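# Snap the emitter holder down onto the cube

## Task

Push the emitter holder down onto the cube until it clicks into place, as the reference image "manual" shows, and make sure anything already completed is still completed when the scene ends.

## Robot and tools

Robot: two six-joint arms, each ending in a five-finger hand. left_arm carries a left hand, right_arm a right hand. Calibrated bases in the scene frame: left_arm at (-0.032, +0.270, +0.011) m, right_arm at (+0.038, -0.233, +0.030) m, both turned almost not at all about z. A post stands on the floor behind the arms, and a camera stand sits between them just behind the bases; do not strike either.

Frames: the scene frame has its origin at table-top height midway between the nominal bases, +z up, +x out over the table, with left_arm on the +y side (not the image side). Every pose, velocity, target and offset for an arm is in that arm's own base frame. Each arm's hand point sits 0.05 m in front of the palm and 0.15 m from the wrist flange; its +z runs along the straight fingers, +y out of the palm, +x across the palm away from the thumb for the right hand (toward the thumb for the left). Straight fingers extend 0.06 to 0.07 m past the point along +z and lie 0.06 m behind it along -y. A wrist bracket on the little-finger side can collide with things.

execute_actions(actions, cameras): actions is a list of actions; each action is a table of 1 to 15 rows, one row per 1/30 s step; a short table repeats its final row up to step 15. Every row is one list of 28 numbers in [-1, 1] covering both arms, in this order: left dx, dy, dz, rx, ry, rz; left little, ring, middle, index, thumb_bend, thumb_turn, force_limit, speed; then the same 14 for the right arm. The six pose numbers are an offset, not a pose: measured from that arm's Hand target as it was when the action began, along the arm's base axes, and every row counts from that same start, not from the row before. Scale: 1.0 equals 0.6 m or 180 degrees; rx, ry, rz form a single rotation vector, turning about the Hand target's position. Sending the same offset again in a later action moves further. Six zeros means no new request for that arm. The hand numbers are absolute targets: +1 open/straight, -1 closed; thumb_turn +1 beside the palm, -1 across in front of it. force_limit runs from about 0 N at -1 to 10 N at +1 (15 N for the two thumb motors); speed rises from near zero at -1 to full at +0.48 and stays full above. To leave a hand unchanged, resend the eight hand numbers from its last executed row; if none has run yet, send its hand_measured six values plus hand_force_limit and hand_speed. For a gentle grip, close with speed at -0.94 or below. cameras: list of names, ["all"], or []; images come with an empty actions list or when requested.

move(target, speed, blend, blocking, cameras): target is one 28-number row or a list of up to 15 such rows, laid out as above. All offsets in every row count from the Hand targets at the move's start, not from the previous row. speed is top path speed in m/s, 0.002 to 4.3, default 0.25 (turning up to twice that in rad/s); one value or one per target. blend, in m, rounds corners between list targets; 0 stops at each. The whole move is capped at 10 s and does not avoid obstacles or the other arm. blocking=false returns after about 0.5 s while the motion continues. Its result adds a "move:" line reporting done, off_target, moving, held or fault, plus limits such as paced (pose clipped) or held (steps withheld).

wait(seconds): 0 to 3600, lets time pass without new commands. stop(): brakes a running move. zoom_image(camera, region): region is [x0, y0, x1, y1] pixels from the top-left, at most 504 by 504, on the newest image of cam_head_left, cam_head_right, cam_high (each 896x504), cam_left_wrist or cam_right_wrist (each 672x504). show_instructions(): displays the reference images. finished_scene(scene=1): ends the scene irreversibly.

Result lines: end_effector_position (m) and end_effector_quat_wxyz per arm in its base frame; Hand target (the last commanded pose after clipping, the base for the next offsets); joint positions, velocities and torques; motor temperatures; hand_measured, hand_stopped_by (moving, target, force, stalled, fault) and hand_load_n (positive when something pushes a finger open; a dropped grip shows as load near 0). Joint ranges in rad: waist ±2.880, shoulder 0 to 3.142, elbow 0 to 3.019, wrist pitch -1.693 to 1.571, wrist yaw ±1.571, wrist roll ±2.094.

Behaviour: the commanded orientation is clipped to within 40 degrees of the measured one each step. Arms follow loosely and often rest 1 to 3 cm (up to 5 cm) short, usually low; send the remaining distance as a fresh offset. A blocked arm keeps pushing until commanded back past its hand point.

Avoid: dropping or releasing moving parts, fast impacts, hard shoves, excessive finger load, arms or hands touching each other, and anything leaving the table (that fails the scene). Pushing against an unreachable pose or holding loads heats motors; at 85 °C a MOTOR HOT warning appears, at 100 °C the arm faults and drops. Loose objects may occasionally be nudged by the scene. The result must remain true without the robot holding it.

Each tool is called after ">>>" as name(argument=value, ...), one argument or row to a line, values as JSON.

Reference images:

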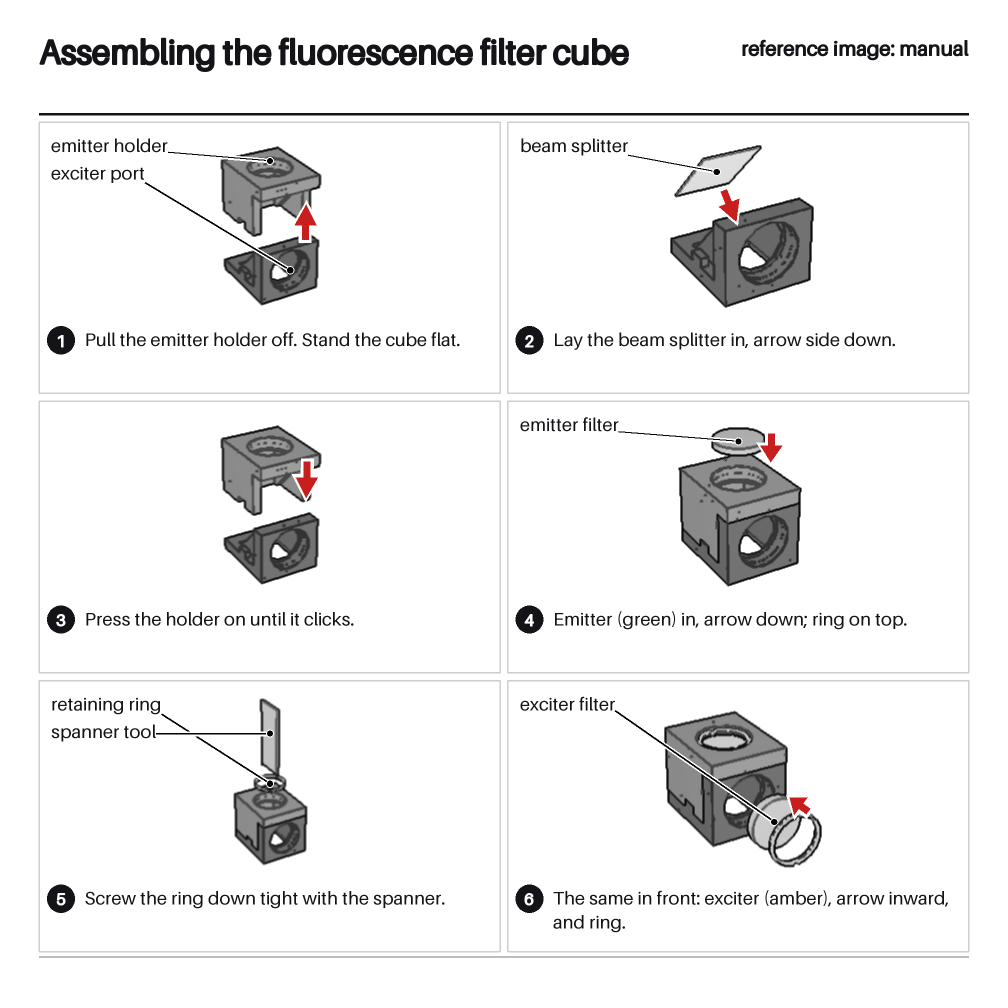

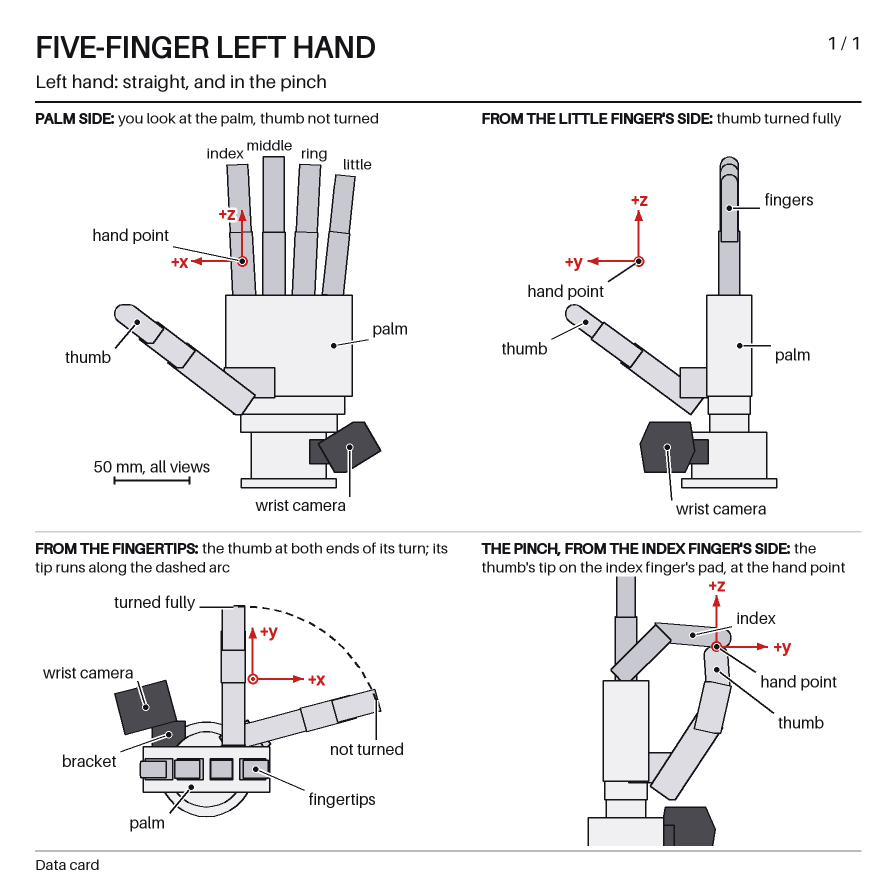

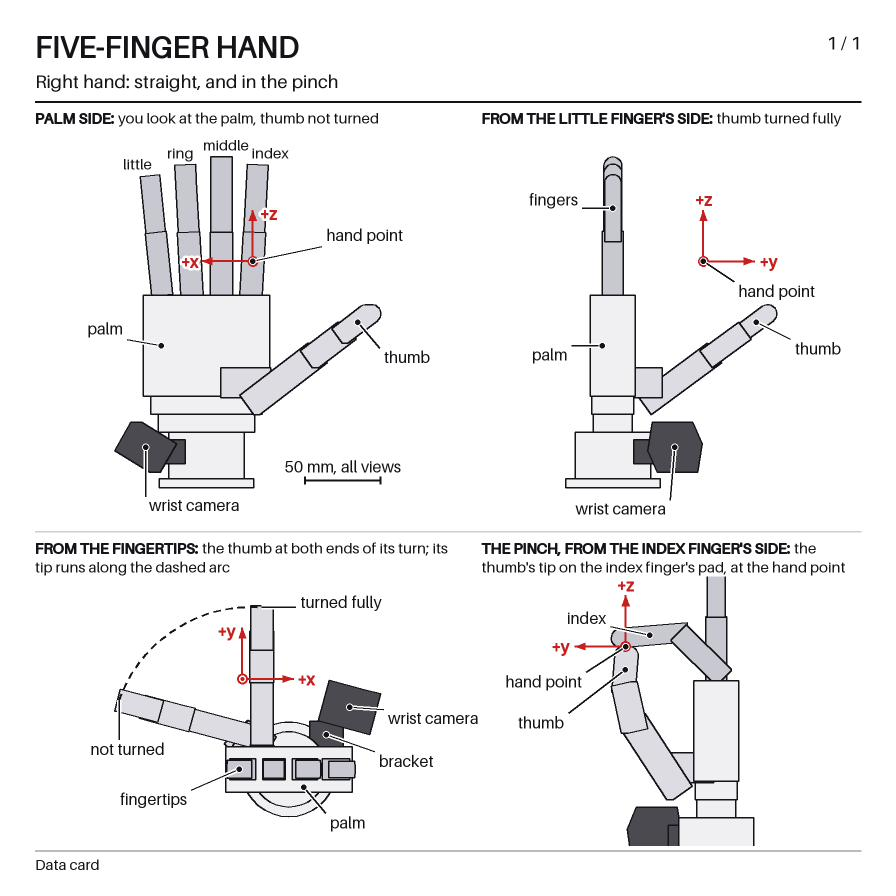

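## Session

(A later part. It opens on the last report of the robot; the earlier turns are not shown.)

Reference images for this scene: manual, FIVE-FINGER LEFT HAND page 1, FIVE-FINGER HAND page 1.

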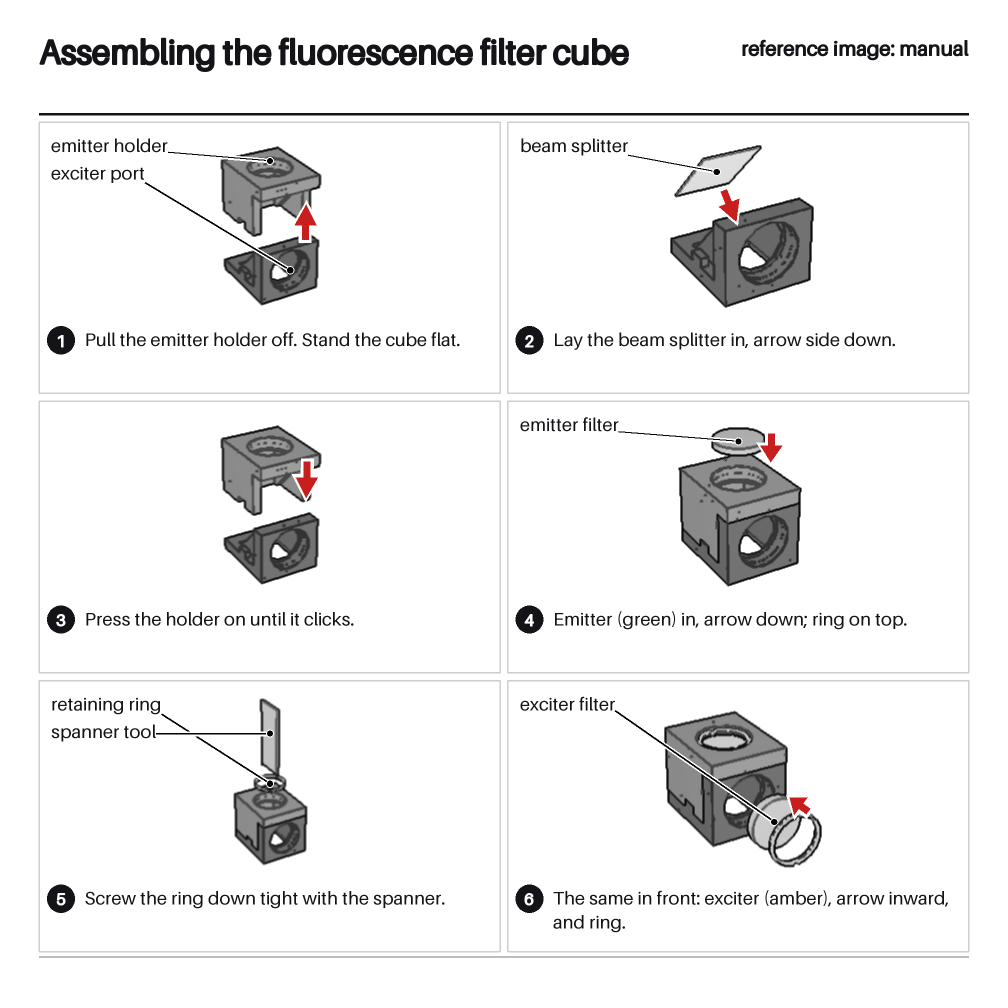

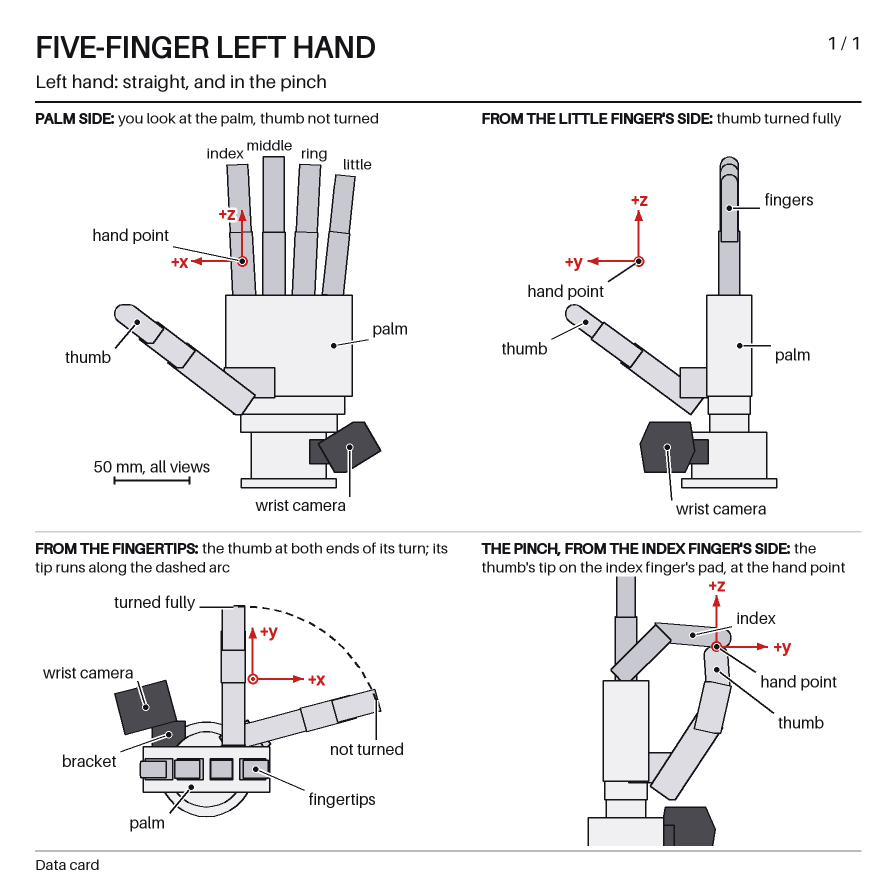

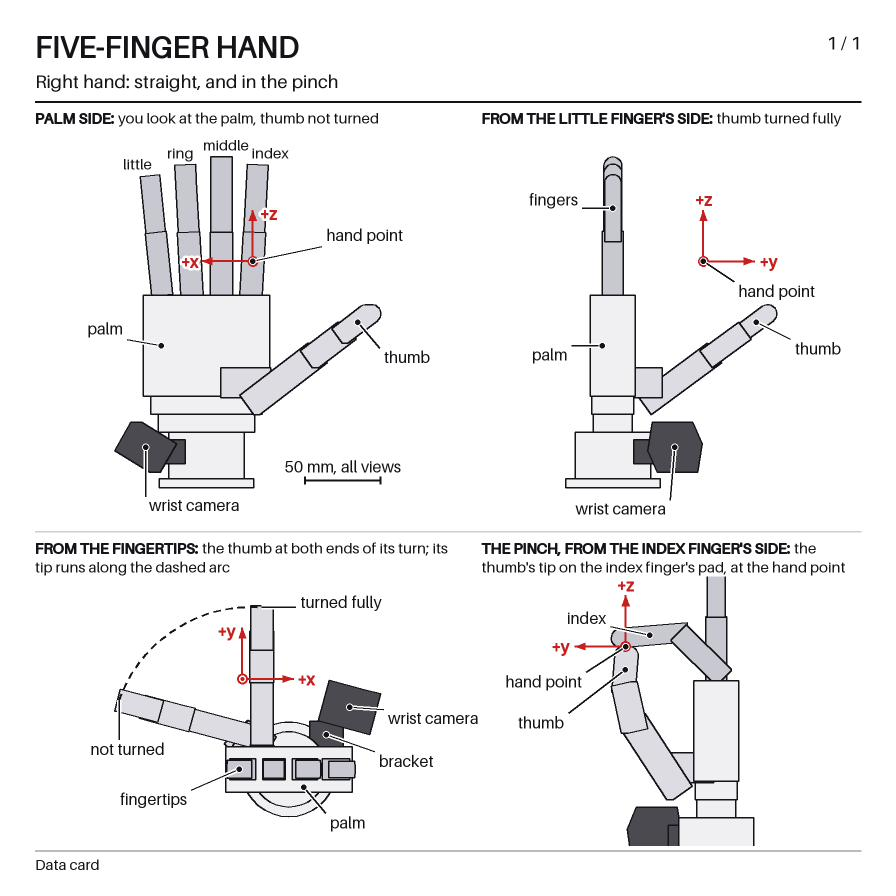

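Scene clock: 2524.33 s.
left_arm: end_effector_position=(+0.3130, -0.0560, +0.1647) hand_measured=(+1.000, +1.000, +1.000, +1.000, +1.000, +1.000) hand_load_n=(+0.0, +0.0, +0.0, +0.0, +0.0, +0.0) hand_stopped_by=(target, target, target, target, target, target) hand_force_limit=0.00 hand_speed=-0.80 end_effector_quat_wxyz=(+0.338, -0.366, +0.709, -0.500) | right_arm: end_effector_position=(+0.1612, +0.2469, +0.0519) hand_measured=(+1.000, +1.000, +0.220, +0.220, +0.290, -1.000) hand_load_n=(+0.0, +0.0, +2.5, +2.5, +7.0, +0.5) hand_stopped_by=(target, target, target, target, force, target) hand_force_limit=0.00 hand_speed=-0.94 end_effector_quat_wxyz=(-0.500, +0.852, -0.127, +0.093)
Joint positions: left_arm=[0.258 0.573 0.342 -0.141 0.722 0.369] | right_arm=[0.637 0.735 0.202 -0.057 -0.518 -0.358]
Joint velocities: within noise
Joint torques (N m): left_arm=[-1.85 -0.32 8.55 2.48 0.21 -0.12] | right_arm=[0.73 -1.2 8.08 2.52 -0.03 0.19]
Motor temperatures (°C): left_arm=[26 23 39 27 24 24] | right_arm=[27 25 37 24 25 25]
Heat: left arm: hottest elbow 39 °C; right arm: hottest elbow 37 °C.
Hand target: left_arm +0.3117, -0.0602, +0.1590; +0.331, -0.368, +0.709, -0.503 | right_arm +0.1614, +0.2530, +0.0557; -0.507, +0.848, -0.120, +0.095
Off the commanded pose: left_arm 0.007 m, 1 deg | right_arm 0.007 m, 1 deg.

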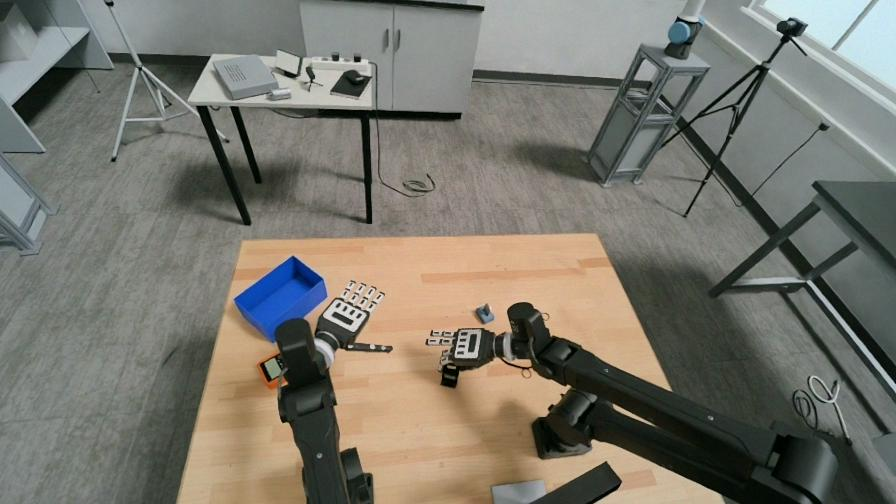

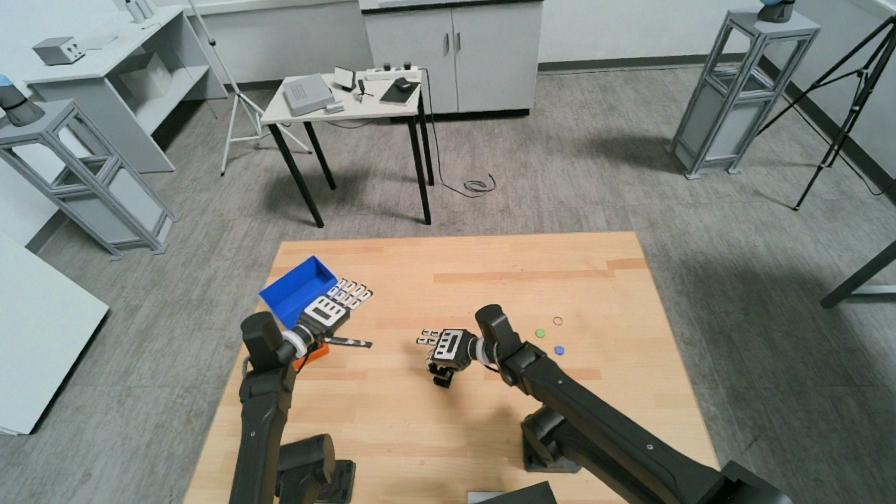

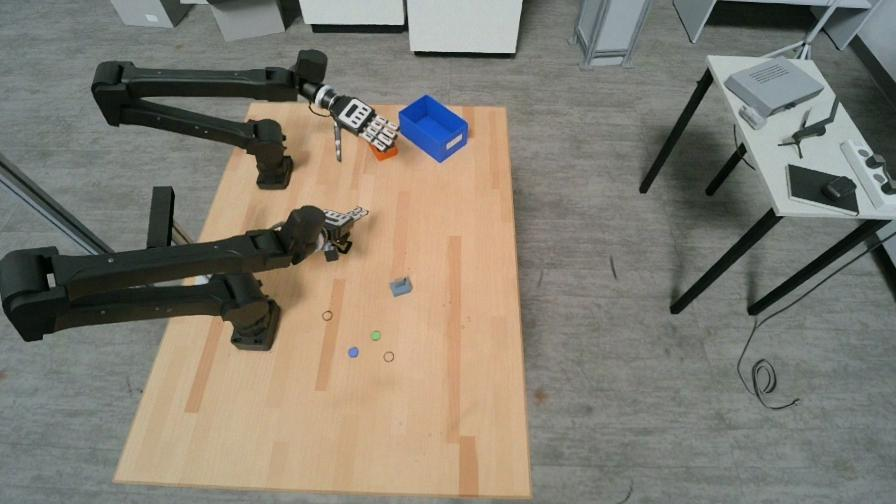

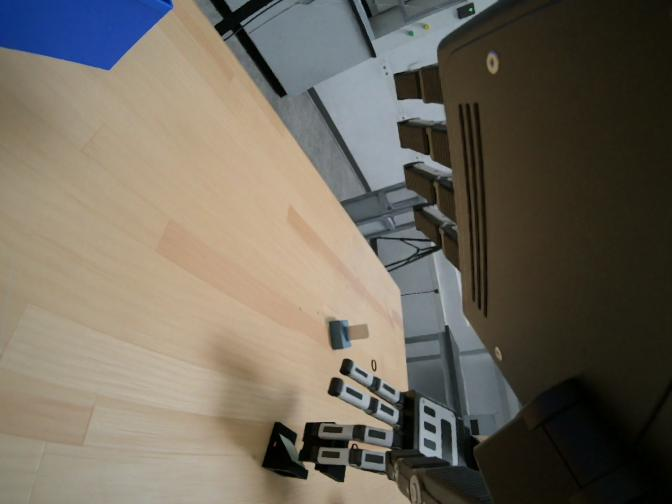

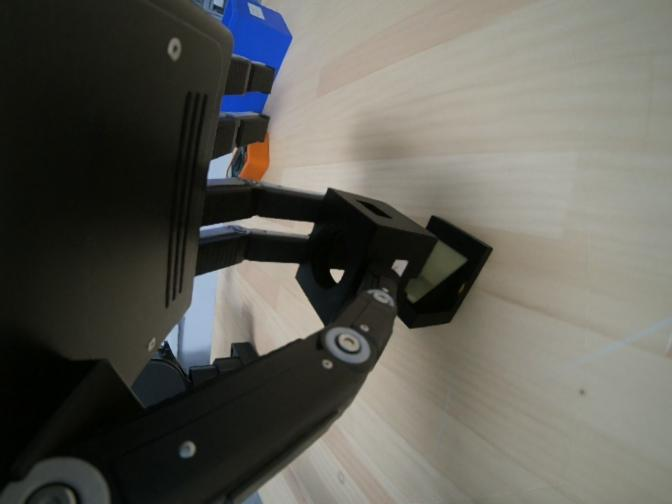

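>>> zoom_image(
  camera="cam_right_wrist",
  region=[290, 180, 500, 340],
)

>>> zoom_image(
  camera="cam_left_wrist",
  region=[250, 410, 360, 494],
)

Scaled by 2.400 from the camera's image (finer frame: 960x720).

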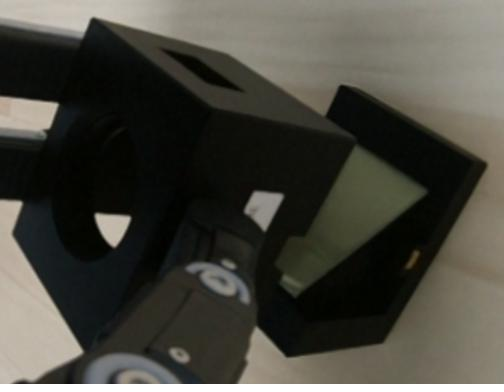

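Scaled by 4.582 from the camera's image (finer frame: 960x720).

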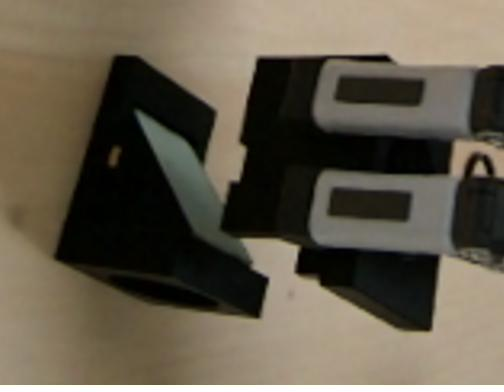

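>>> move(
  target=[0,0,0,0,0,0,1,1,1,1,1,1,0,-0.8,0,0,-0.0155,0,0,0,1,1,0.22,0.22,0.1,-1,0,-0.94],
  speed=0.06,
  cameras=["cam_left_wrist","cam_right_wrist"],
)

Scene clock: 2546.00 s.
left_arm: end_effector_position=(+0.3130, -0.0560, +0.1647) hand_measured=(+1.000, +1.000, +1.000, +1.000, +1.000, +1.000) hand_load_n=(+0.0, +0.0, +0.0, +0.0, +0.0, +0.0) hand_stopped_by=(target, target, target, target, target, target) hand_force_limit=0.00 hand_speed=-0.80 end_effector_quat_wxyz=(+0.338, -0.366, +0.709, -0.500) | right_arm: end_effector_position=(+0.1614, +0.2470, +0.0427) hand_measured=(+1.000, +1.000, +0.220, +0.220, +0.290, -1.000) hand_load_n=(+0.0, +0.0, +2.5, +2.5, +7.0, +0.5) hand_stopped_by=(target, target, target, target, force, target) hand_force_limit=0.00 hand_speed=-0.94 end_effector_quat_wxyz=(-0.499, +0.852, -0.127, +0.093)
Joint positions: left_arm=[0.258 0.573 0.342 -0.141 0.722 0.369] | right_arm=[0.637 0.771 0.184 -0.004 -0.518 -0.358]
Joint torques (N m): left_arm=[-1.79 -0.09 8.54 2.52 0.24 -0.11] | right_arm=[0.56 -1.44 7.84 2.54 -0.03 0.19]
Heat: left arm: hottest elbow 39 °C; right arm: hottest elbow 37 °C.
Hand target: left_arm +0.3117, -0.0602, +0.1590; +0.331, -0.368, +0.709, -0.503 | right_arm +0.1614, +0.2529, +0.0463; -0.507, +0.848, -0.120, +0.094
Off the commanded pose: left_arm 0.007 m, 1 deg | right_arm 0.007 m, 1 deg.
move: done

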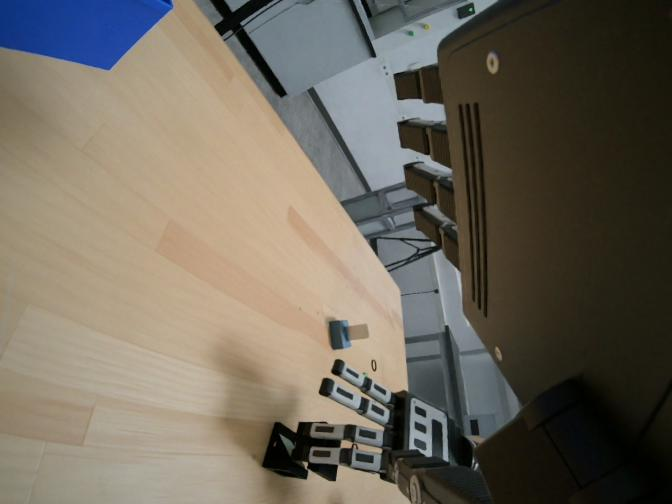

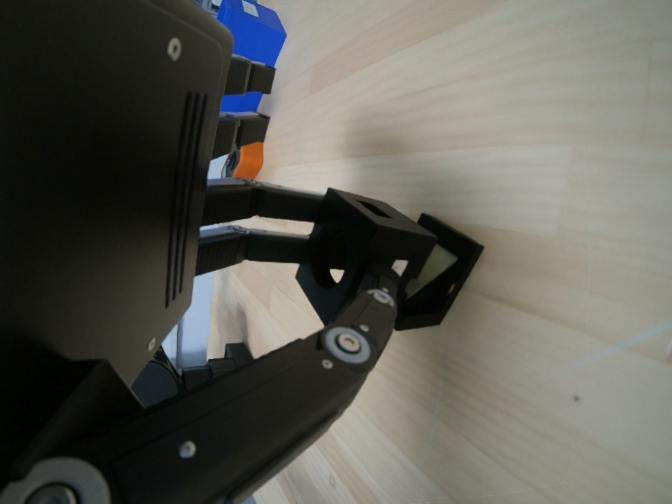

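>>> zoom_image(
  camera="cam_right_wrist",
  region=[380, 200, 500, 340],
)

>>> zoom_image(
  camera="cam_left_wrist",
  region=[280, 430, 340, 490],
)

>>> zoom_image(
  camera="cam_right_wrist",
  region=[385, 265, 435, 335],
)

Scaled by 3.600 from the camera's image (finer frame: 960x720).

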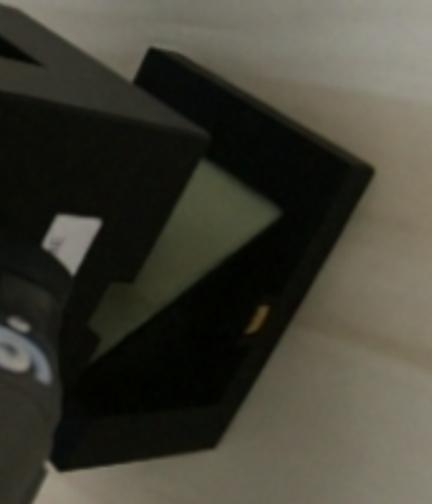

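Scaled by 8.400 from the camera's image (finer frame: 960x720).

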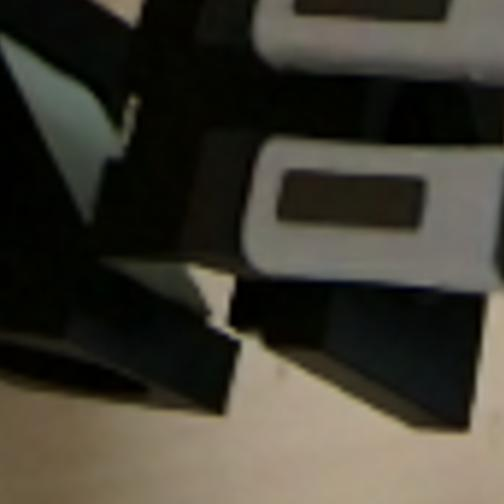

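Scaled by 7.200 from the camera's image (finer frame: 960x720).

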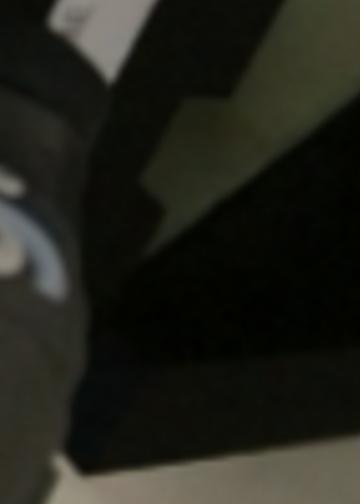

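>>> zoom_image(
  camera="cam_left_wrist",
  region=[296, 456, 320, 480],
)

>>> zoom_image(
  camera="cam_left_wrist",
  region=[260, 416, 310, 466],
)

Scaled by 21.000 from the camera's image (finer frame: 960x720).

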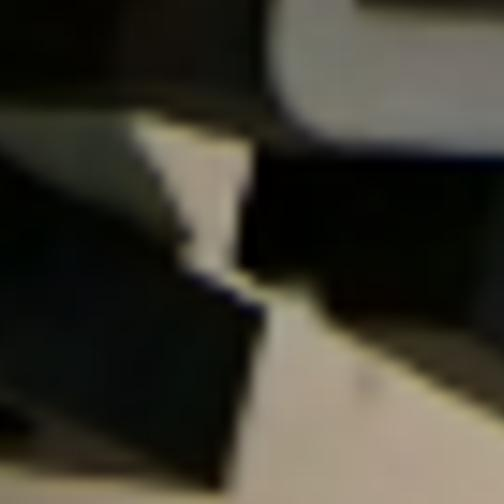

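Scaled by 10.080 from the camera's image (finer frame: 960x720).

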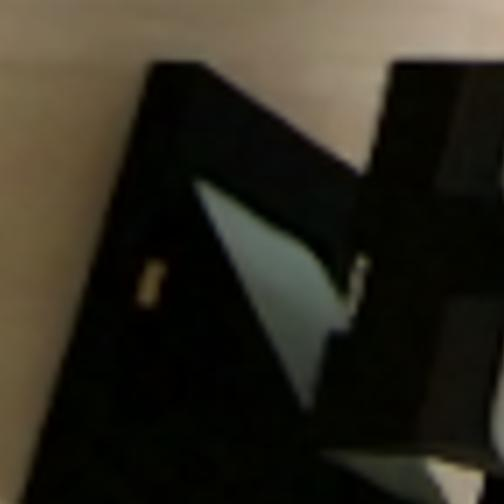

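>>> zoom_image(
  camera="cam_left_wrist",
  region=[304, 460, 340, 490],
)

>>> zoom_image(
  camera="cam_left_wrist",
  region=[256, 455, 312, 485],
)

Scaled by 14.000 from the camera's image (finer frame: 960x720).

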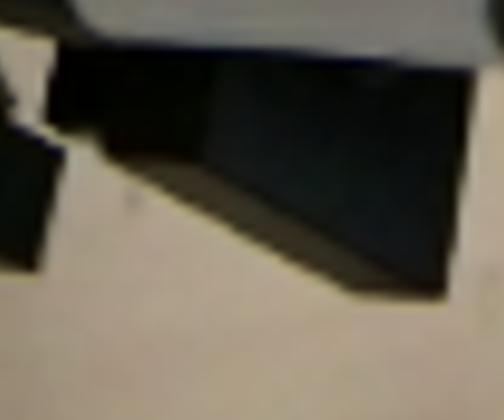

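Scaled by 9.000 from the camera's image (finer frame: 960x720).

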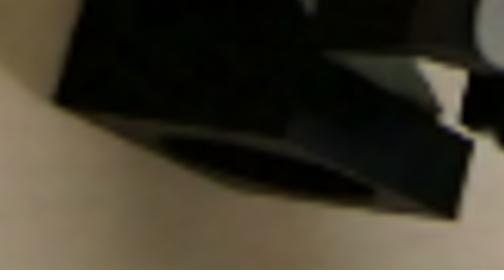

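>>> move(
  target=[
    [0,0,0,0,0,0,1,1,1,1,1,1,0,-0.8,0.0202,-0.0268,0.082,0,0,0.0033,1,1,0.22,0.22,0.1,-1,0,-0.94],
    [0,0,0,0,0,0,1,1,1,1,1,1,0,-0.8,0.0011,-0.0034,0.0153,0,0,0.0033,1,1,0.22,0.22,0.1,-1,0,-0.94],
  ],
  speed=[0.15,0.08],
  cameras=[],
)

>>> move(
  target=[0,0,0,0,0,0,1,1,1,1,1,1,0,-0.8,0,0,-0.0155,0,0,0,1,1,0.22,0.22,0.1,-1,0,-0.94],
  speed=0.06,
  cameras=["cam_left_wrist","cam_right_wrist"],
)

Scene clock: 2733.03 s.
left_arm: end_effector_position=(+0.3130, -0.0560, +0.1647) hand_measured=(+1.000, +1.000, +1.000, +1.000, +1.000, +1.000) hand_load_n=(+0.0, +0.0, +0.0, +0.0, +0.0, +0.0) hand_stopped_by=(target, target, target, target, target, target) hand_force_limit=0.00 hand_speed=-0.80 end_effector_quat_wxyz=(+0.338, -0.366, +0.709, -0.500) | right_arm: end_effector_position=(+0.1619, +0.2449, +0.0519) hand_measured=(+1.000, +1.000, +0.220, +0.220, +0.290, -1.000) hand_load_n=(+0.0, +0.0, +2.5, +2.5, +7.0, +0.5) hand_stopped_by=(target, target, target, target, force, target) hand_force_limit=0.00 hand_speed=-0.94 end_effector_quat_wxyz=(-0.500, +0.853, -0.122, +0.091)
Joint positions: left_arm=[0.258 0.573 0.342 -0.141 0.722 0.369] | right_arm=[0.62 0.738 0.204 -0.065 -0.541 -0.375]
Joint torques (N m): left_arm=[-1.61 -0.26 8.57 2.51 0.21 -0.11] | right_arm=[0.67 -1.38 8.06 2.54 -0.05 0.18]
Heat: left arm: hottest elbow 39 °C; right arm: hottest elbow 35 °C.
Hand target: left_arm +0.3117, -0.0602, +0.1590; +0.331, -0.368, +0.709, -0.503 | right_arm +0.1622, +0.2509, +0.0556; -0.508, +0.849, -0.116, +0.092
Off the commanded pose: left_arm 0.007 m, 1 deg | right_arm 0.007 m, 1 deg.
move: done

Scene clock: 2733.83 s.
left_arm: end_effector_position=(+0.3130, -0.0560, +0.1647) hand_measured=(+1.000, +1.000, +1.000, +1.000, +1.000, +1.000) hand_load_n=(+0.0, +0.0, +0.0, +0.0, +0.0, -0.5) hand_stopped_by=(target, target, target, target, target, target) hand_force_limit=0.00 hand_speed=-0.80 end_effector_quat_wxyz=(+0.338, -0.366, +0.709, -0.500) | right_arm: end_effector_position=(+0.1620, +0.2450, +0.0427) hand_measured=(+1.000, +1.000, +0.220, +0.220, +0.290, -1.000) hand_load_n=(+0.0, +0.5, +2.5, +2.0, +7.0, +0.5) hand_stopped_by=(target, target, target, target, force, target) hand_force_limit=0.00 hand_speed=-0.94 end_effector_quat_wxyz=(-0.500, +0.852, -0.122, +0.091)
Joint positions: left_arm=[0.258 0.573 0.342 -0.141 0.722 0.369] | right_arm=[0.62 0.774 0.186 -0.012 -0.541 -0.375]
Joint torques (N m): left_arm=[-1.85 -0.21 8.51 2.58 0.22 -0.11] | right_arm=[0.56 -1.49 7.8 2.55 -0.05 0.18]
Heat: left arm: hottest elbow 39 °C; right arm: hottest elbow 35 °C.
Hand target: left_arm +0.3117, -0.0602, +0.1590; +0.331, -0.368, +0.709, -0.503 | right_arm +0.1620, +0.2509, +0.0462; -0.508, +0.849, -0.116, +0.092
Off the commanded pose: left_arm 0.007 m, 1 deg | right_arm 0.007 m, 1 deg.
move: done

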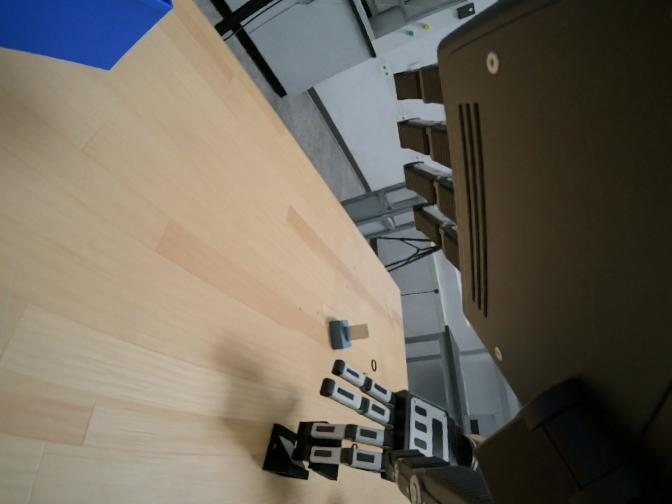

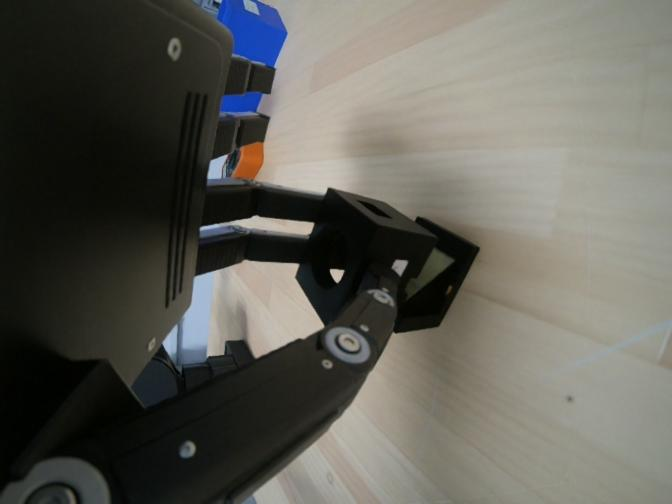

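>>> zoom_image(
  camera="cam_right_wrist",
  region=[380, 200, 500, 340],
)

>>> zoom_image(
  camera="cam_left_wrist",
  region=[276, 452, 320, 484],
)

Scaled by 3.600 from the camera's image (finer frame: 960x720).

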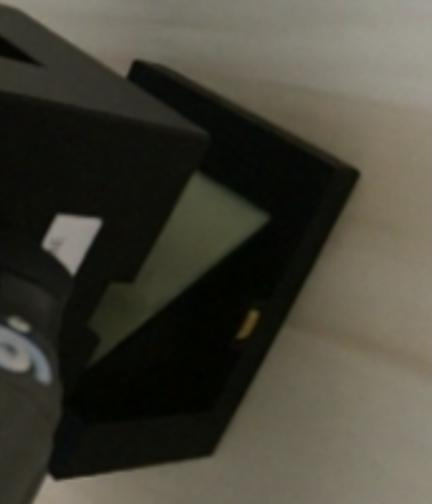

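Scaled by 11.455 from the camera's image (finer frame: 960x720).

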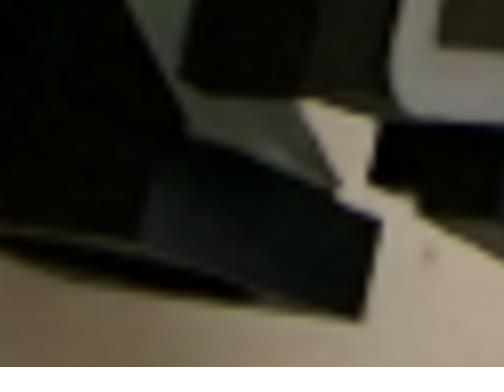

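>>> zoom_image(
  camera="cam_left_wrist",
  region=[296, 456, 320, 480],
)

>>> zoom_image(
  camera="cam_left_wrist",
  region=[280, 448, 304, 472],
)

Scaled by 21.000 from the camera's image (finer frame: 960x720).

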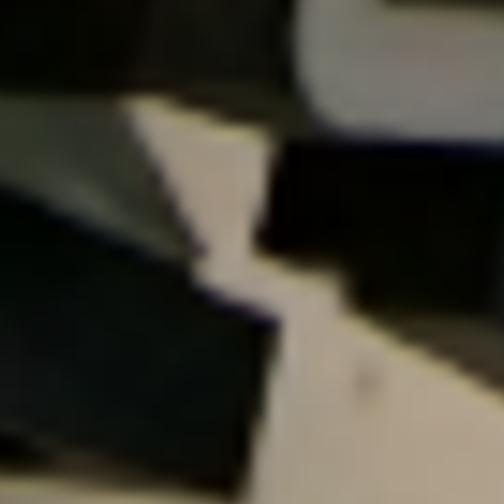

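Scaled by 21.000 from the camera's image (finer frame: 960x720).

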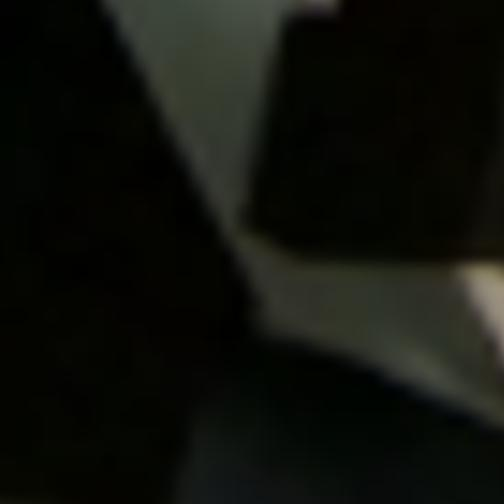

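>>> zoom_image(
  camera="cam_left_wrist",
  region=[256, 455, 312, 485],
)

>>> zoom_image(
  camera="cam_left_wrist",
  region=[260, 416, 310, 466],
)

Scaled by 9.000 from the camera's image (finer frame: 960x720).

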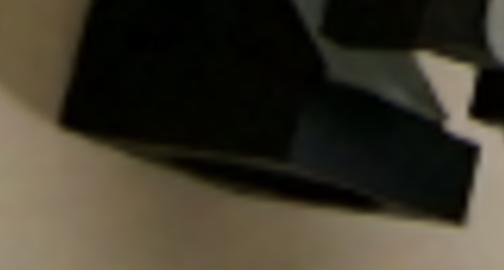

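Scaled by 10.080 from the camera's image (finer frame: 960x720).

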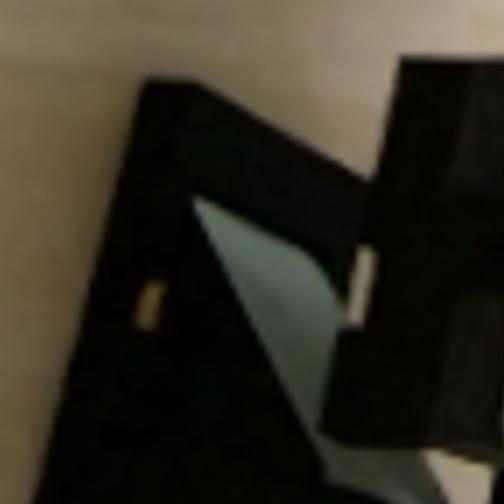

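>>> zoom_image(
  camera="cam_right_wrist",
  region=[316, 176, 396, 246],
)

>>> zoom_image(
  camera="cam_right_wrist",
  region=[376, 186, 456, 256],
)

>>> zoom_image(
  camera="cam_right_wrist",
  region=[286, 226, 366, 346],
)

Scaled by 6.300 from the camera's image (finer frame: 960x720).

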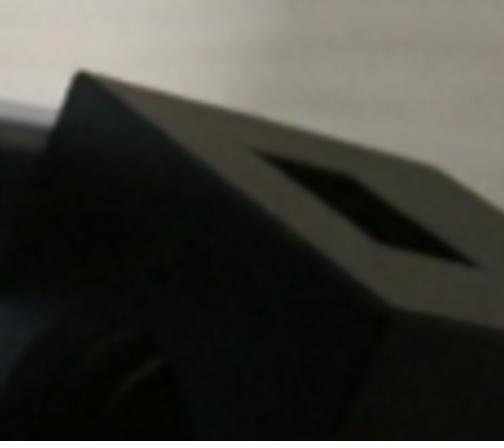

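Scaled by 6.300 from the camera's image (finer frame: 960x720).

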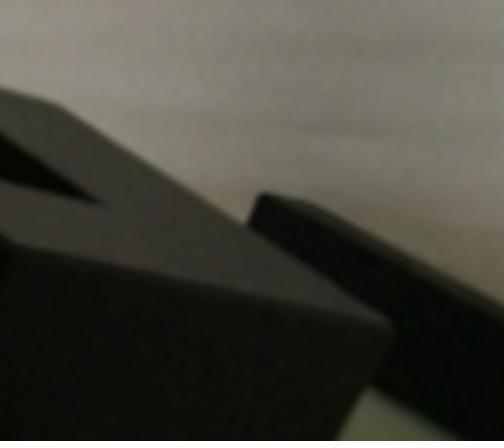

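Scaled by 4.200 from the camera's image (finer frame: 960x720).

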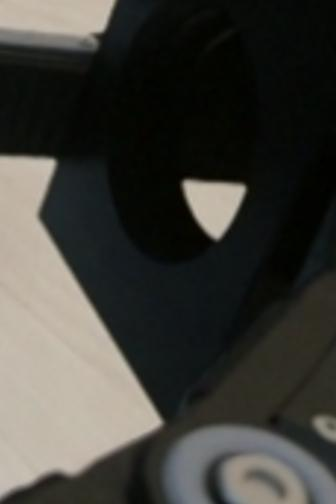

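>>> move(
  target=[
    [0,0,0,0,0,0,1,1,1,1,1,1,0,-0.8,0.01,0.005,0.025,0,0,0,1,1,0.22,0.22,0.1,-1,0,-0.94],
    [0,0,0,0,0,0,1,1,1,1,1,1,0,-0.8,0.1417,-0.0083,0.0833,0,0,0,1,1,0.22,0.22,0.1,-1,0,-0.94],
    [0,0,0,0,0,0,1,1,1,1,1,1,0,-0.8,0.1417,-0.0083,-0.01,0,0,0,1,1,0.22,0.22,0.1,-1,0,-0.94],
  ],
  speed=[0.06,0.15,0.08],
  blend=[0.004,0.01,0],
  cameras=["cam_left_wrist","cam_right_wrist"],
)

Scene clock: 2871.40 s.
left_arm: end_effector_position=(+0.3130, -0.0560, +0.1647) hand_measured=(+1.000, +1.000, +1.000, +1.000, +1.000, +1.000) hand_load_n=(+0.0, +0.0, +0.0, +0.0, +0.0, +0.0) hand_stopped_by=(target, target, target, target, target, target) hand_force_limit=0.00 hand_speed=-0.80 end_effector_quat_wxyz=(+0.338, -0.366, +0.709, -0.500) | right_arm: end_effector_position=(+0.2413, +0.2459, +0.0378) hand_measured=(+1.000, +1.000, +0.220, +0.220, +0.290, -1.000) hand_load_n=(+0.0, +0.0, +2.5, +2.5, +7.0, +0.5) hand_stopped_by=(target, target, target, target, force, target) hand_force_limit=0.00 hand_speed=-0.94 end_effector_quat_wxyz=(-0.502, +0.853, -0.118, +0.083)
Joint positions: left_arm=[0.258 0.573 0.342 -0.141 0.722 0.369] | right_arm=[0.426 1.132 0.346 0.095 -0.713 -0.521]
Joint torques (N m): left_arm=[-1.85 -0.26 8.58 2.52 0.22 -0.11] | right_arm=[-1.49 -5.48 6.68 2.37 -0.32 0.09]
Heat: left arm: hottest elbow 39 °C; right arm: hottest elbow 35 °C.
Hand target: left_arm +0.3117, -0.0602, +0.1590; +0.331, -0.368, +0.709, -0.503 | right_arm +0.2471, +0.2460, +0.0403; -0.508, +0.849, -0.116, +0.092
Off the commanded pose: left_arm 0.007 m, 1 deg | right_arm 0.006 m, 1 deg.
move: done

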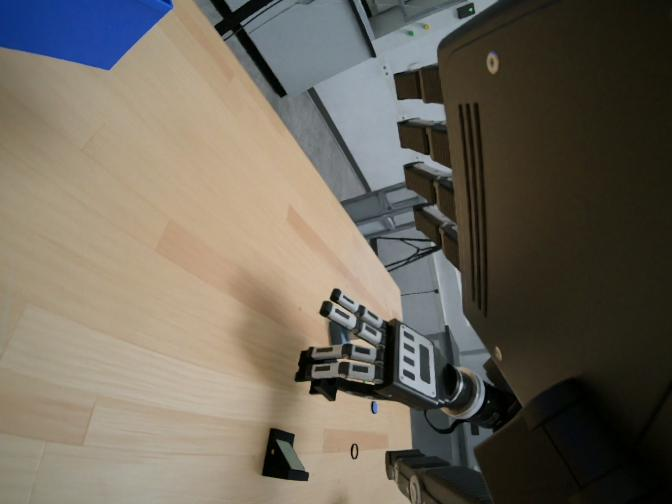

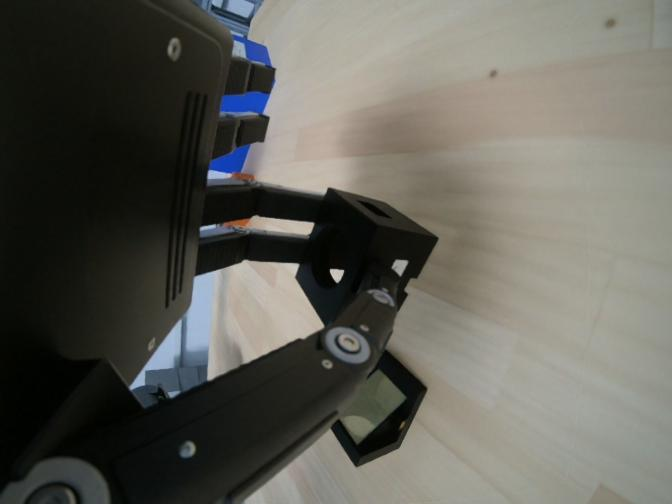

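>>> zoom_image(
  camera="cam_left_wrist",
  region=[254, 420, 318, 484],
)

>>> zoom_image(
  camera="cam_left_wrist",
  region=[288, 340, 352, 404],
)

>>> zoom_image(
  camera="cam_right_wrist",
  region=[366, 226, 446, 326],
)

Scaled by 7.875 from the camera's image (finer frame: 960x720).

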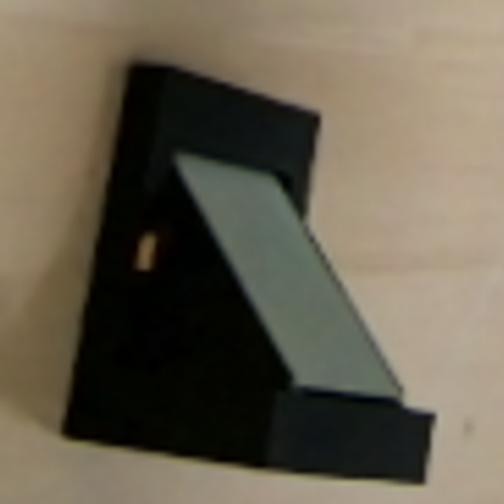

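Scaled by 7.875 from the camera's image (finer frame: 960x720).

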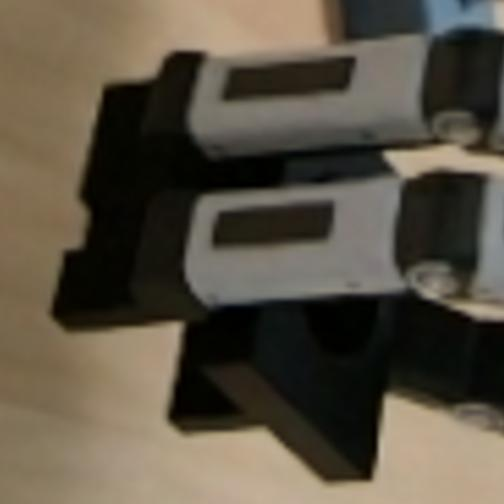

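Scaled by 5.040 from the camera's image (finer frame: 960x720).

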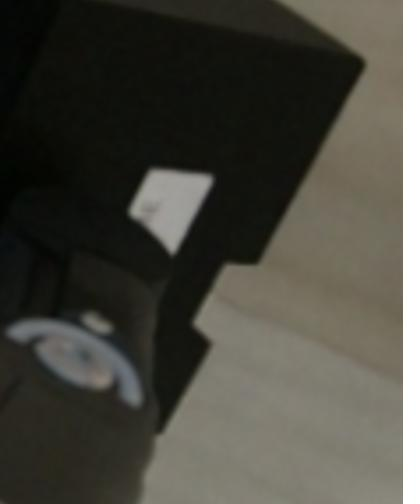

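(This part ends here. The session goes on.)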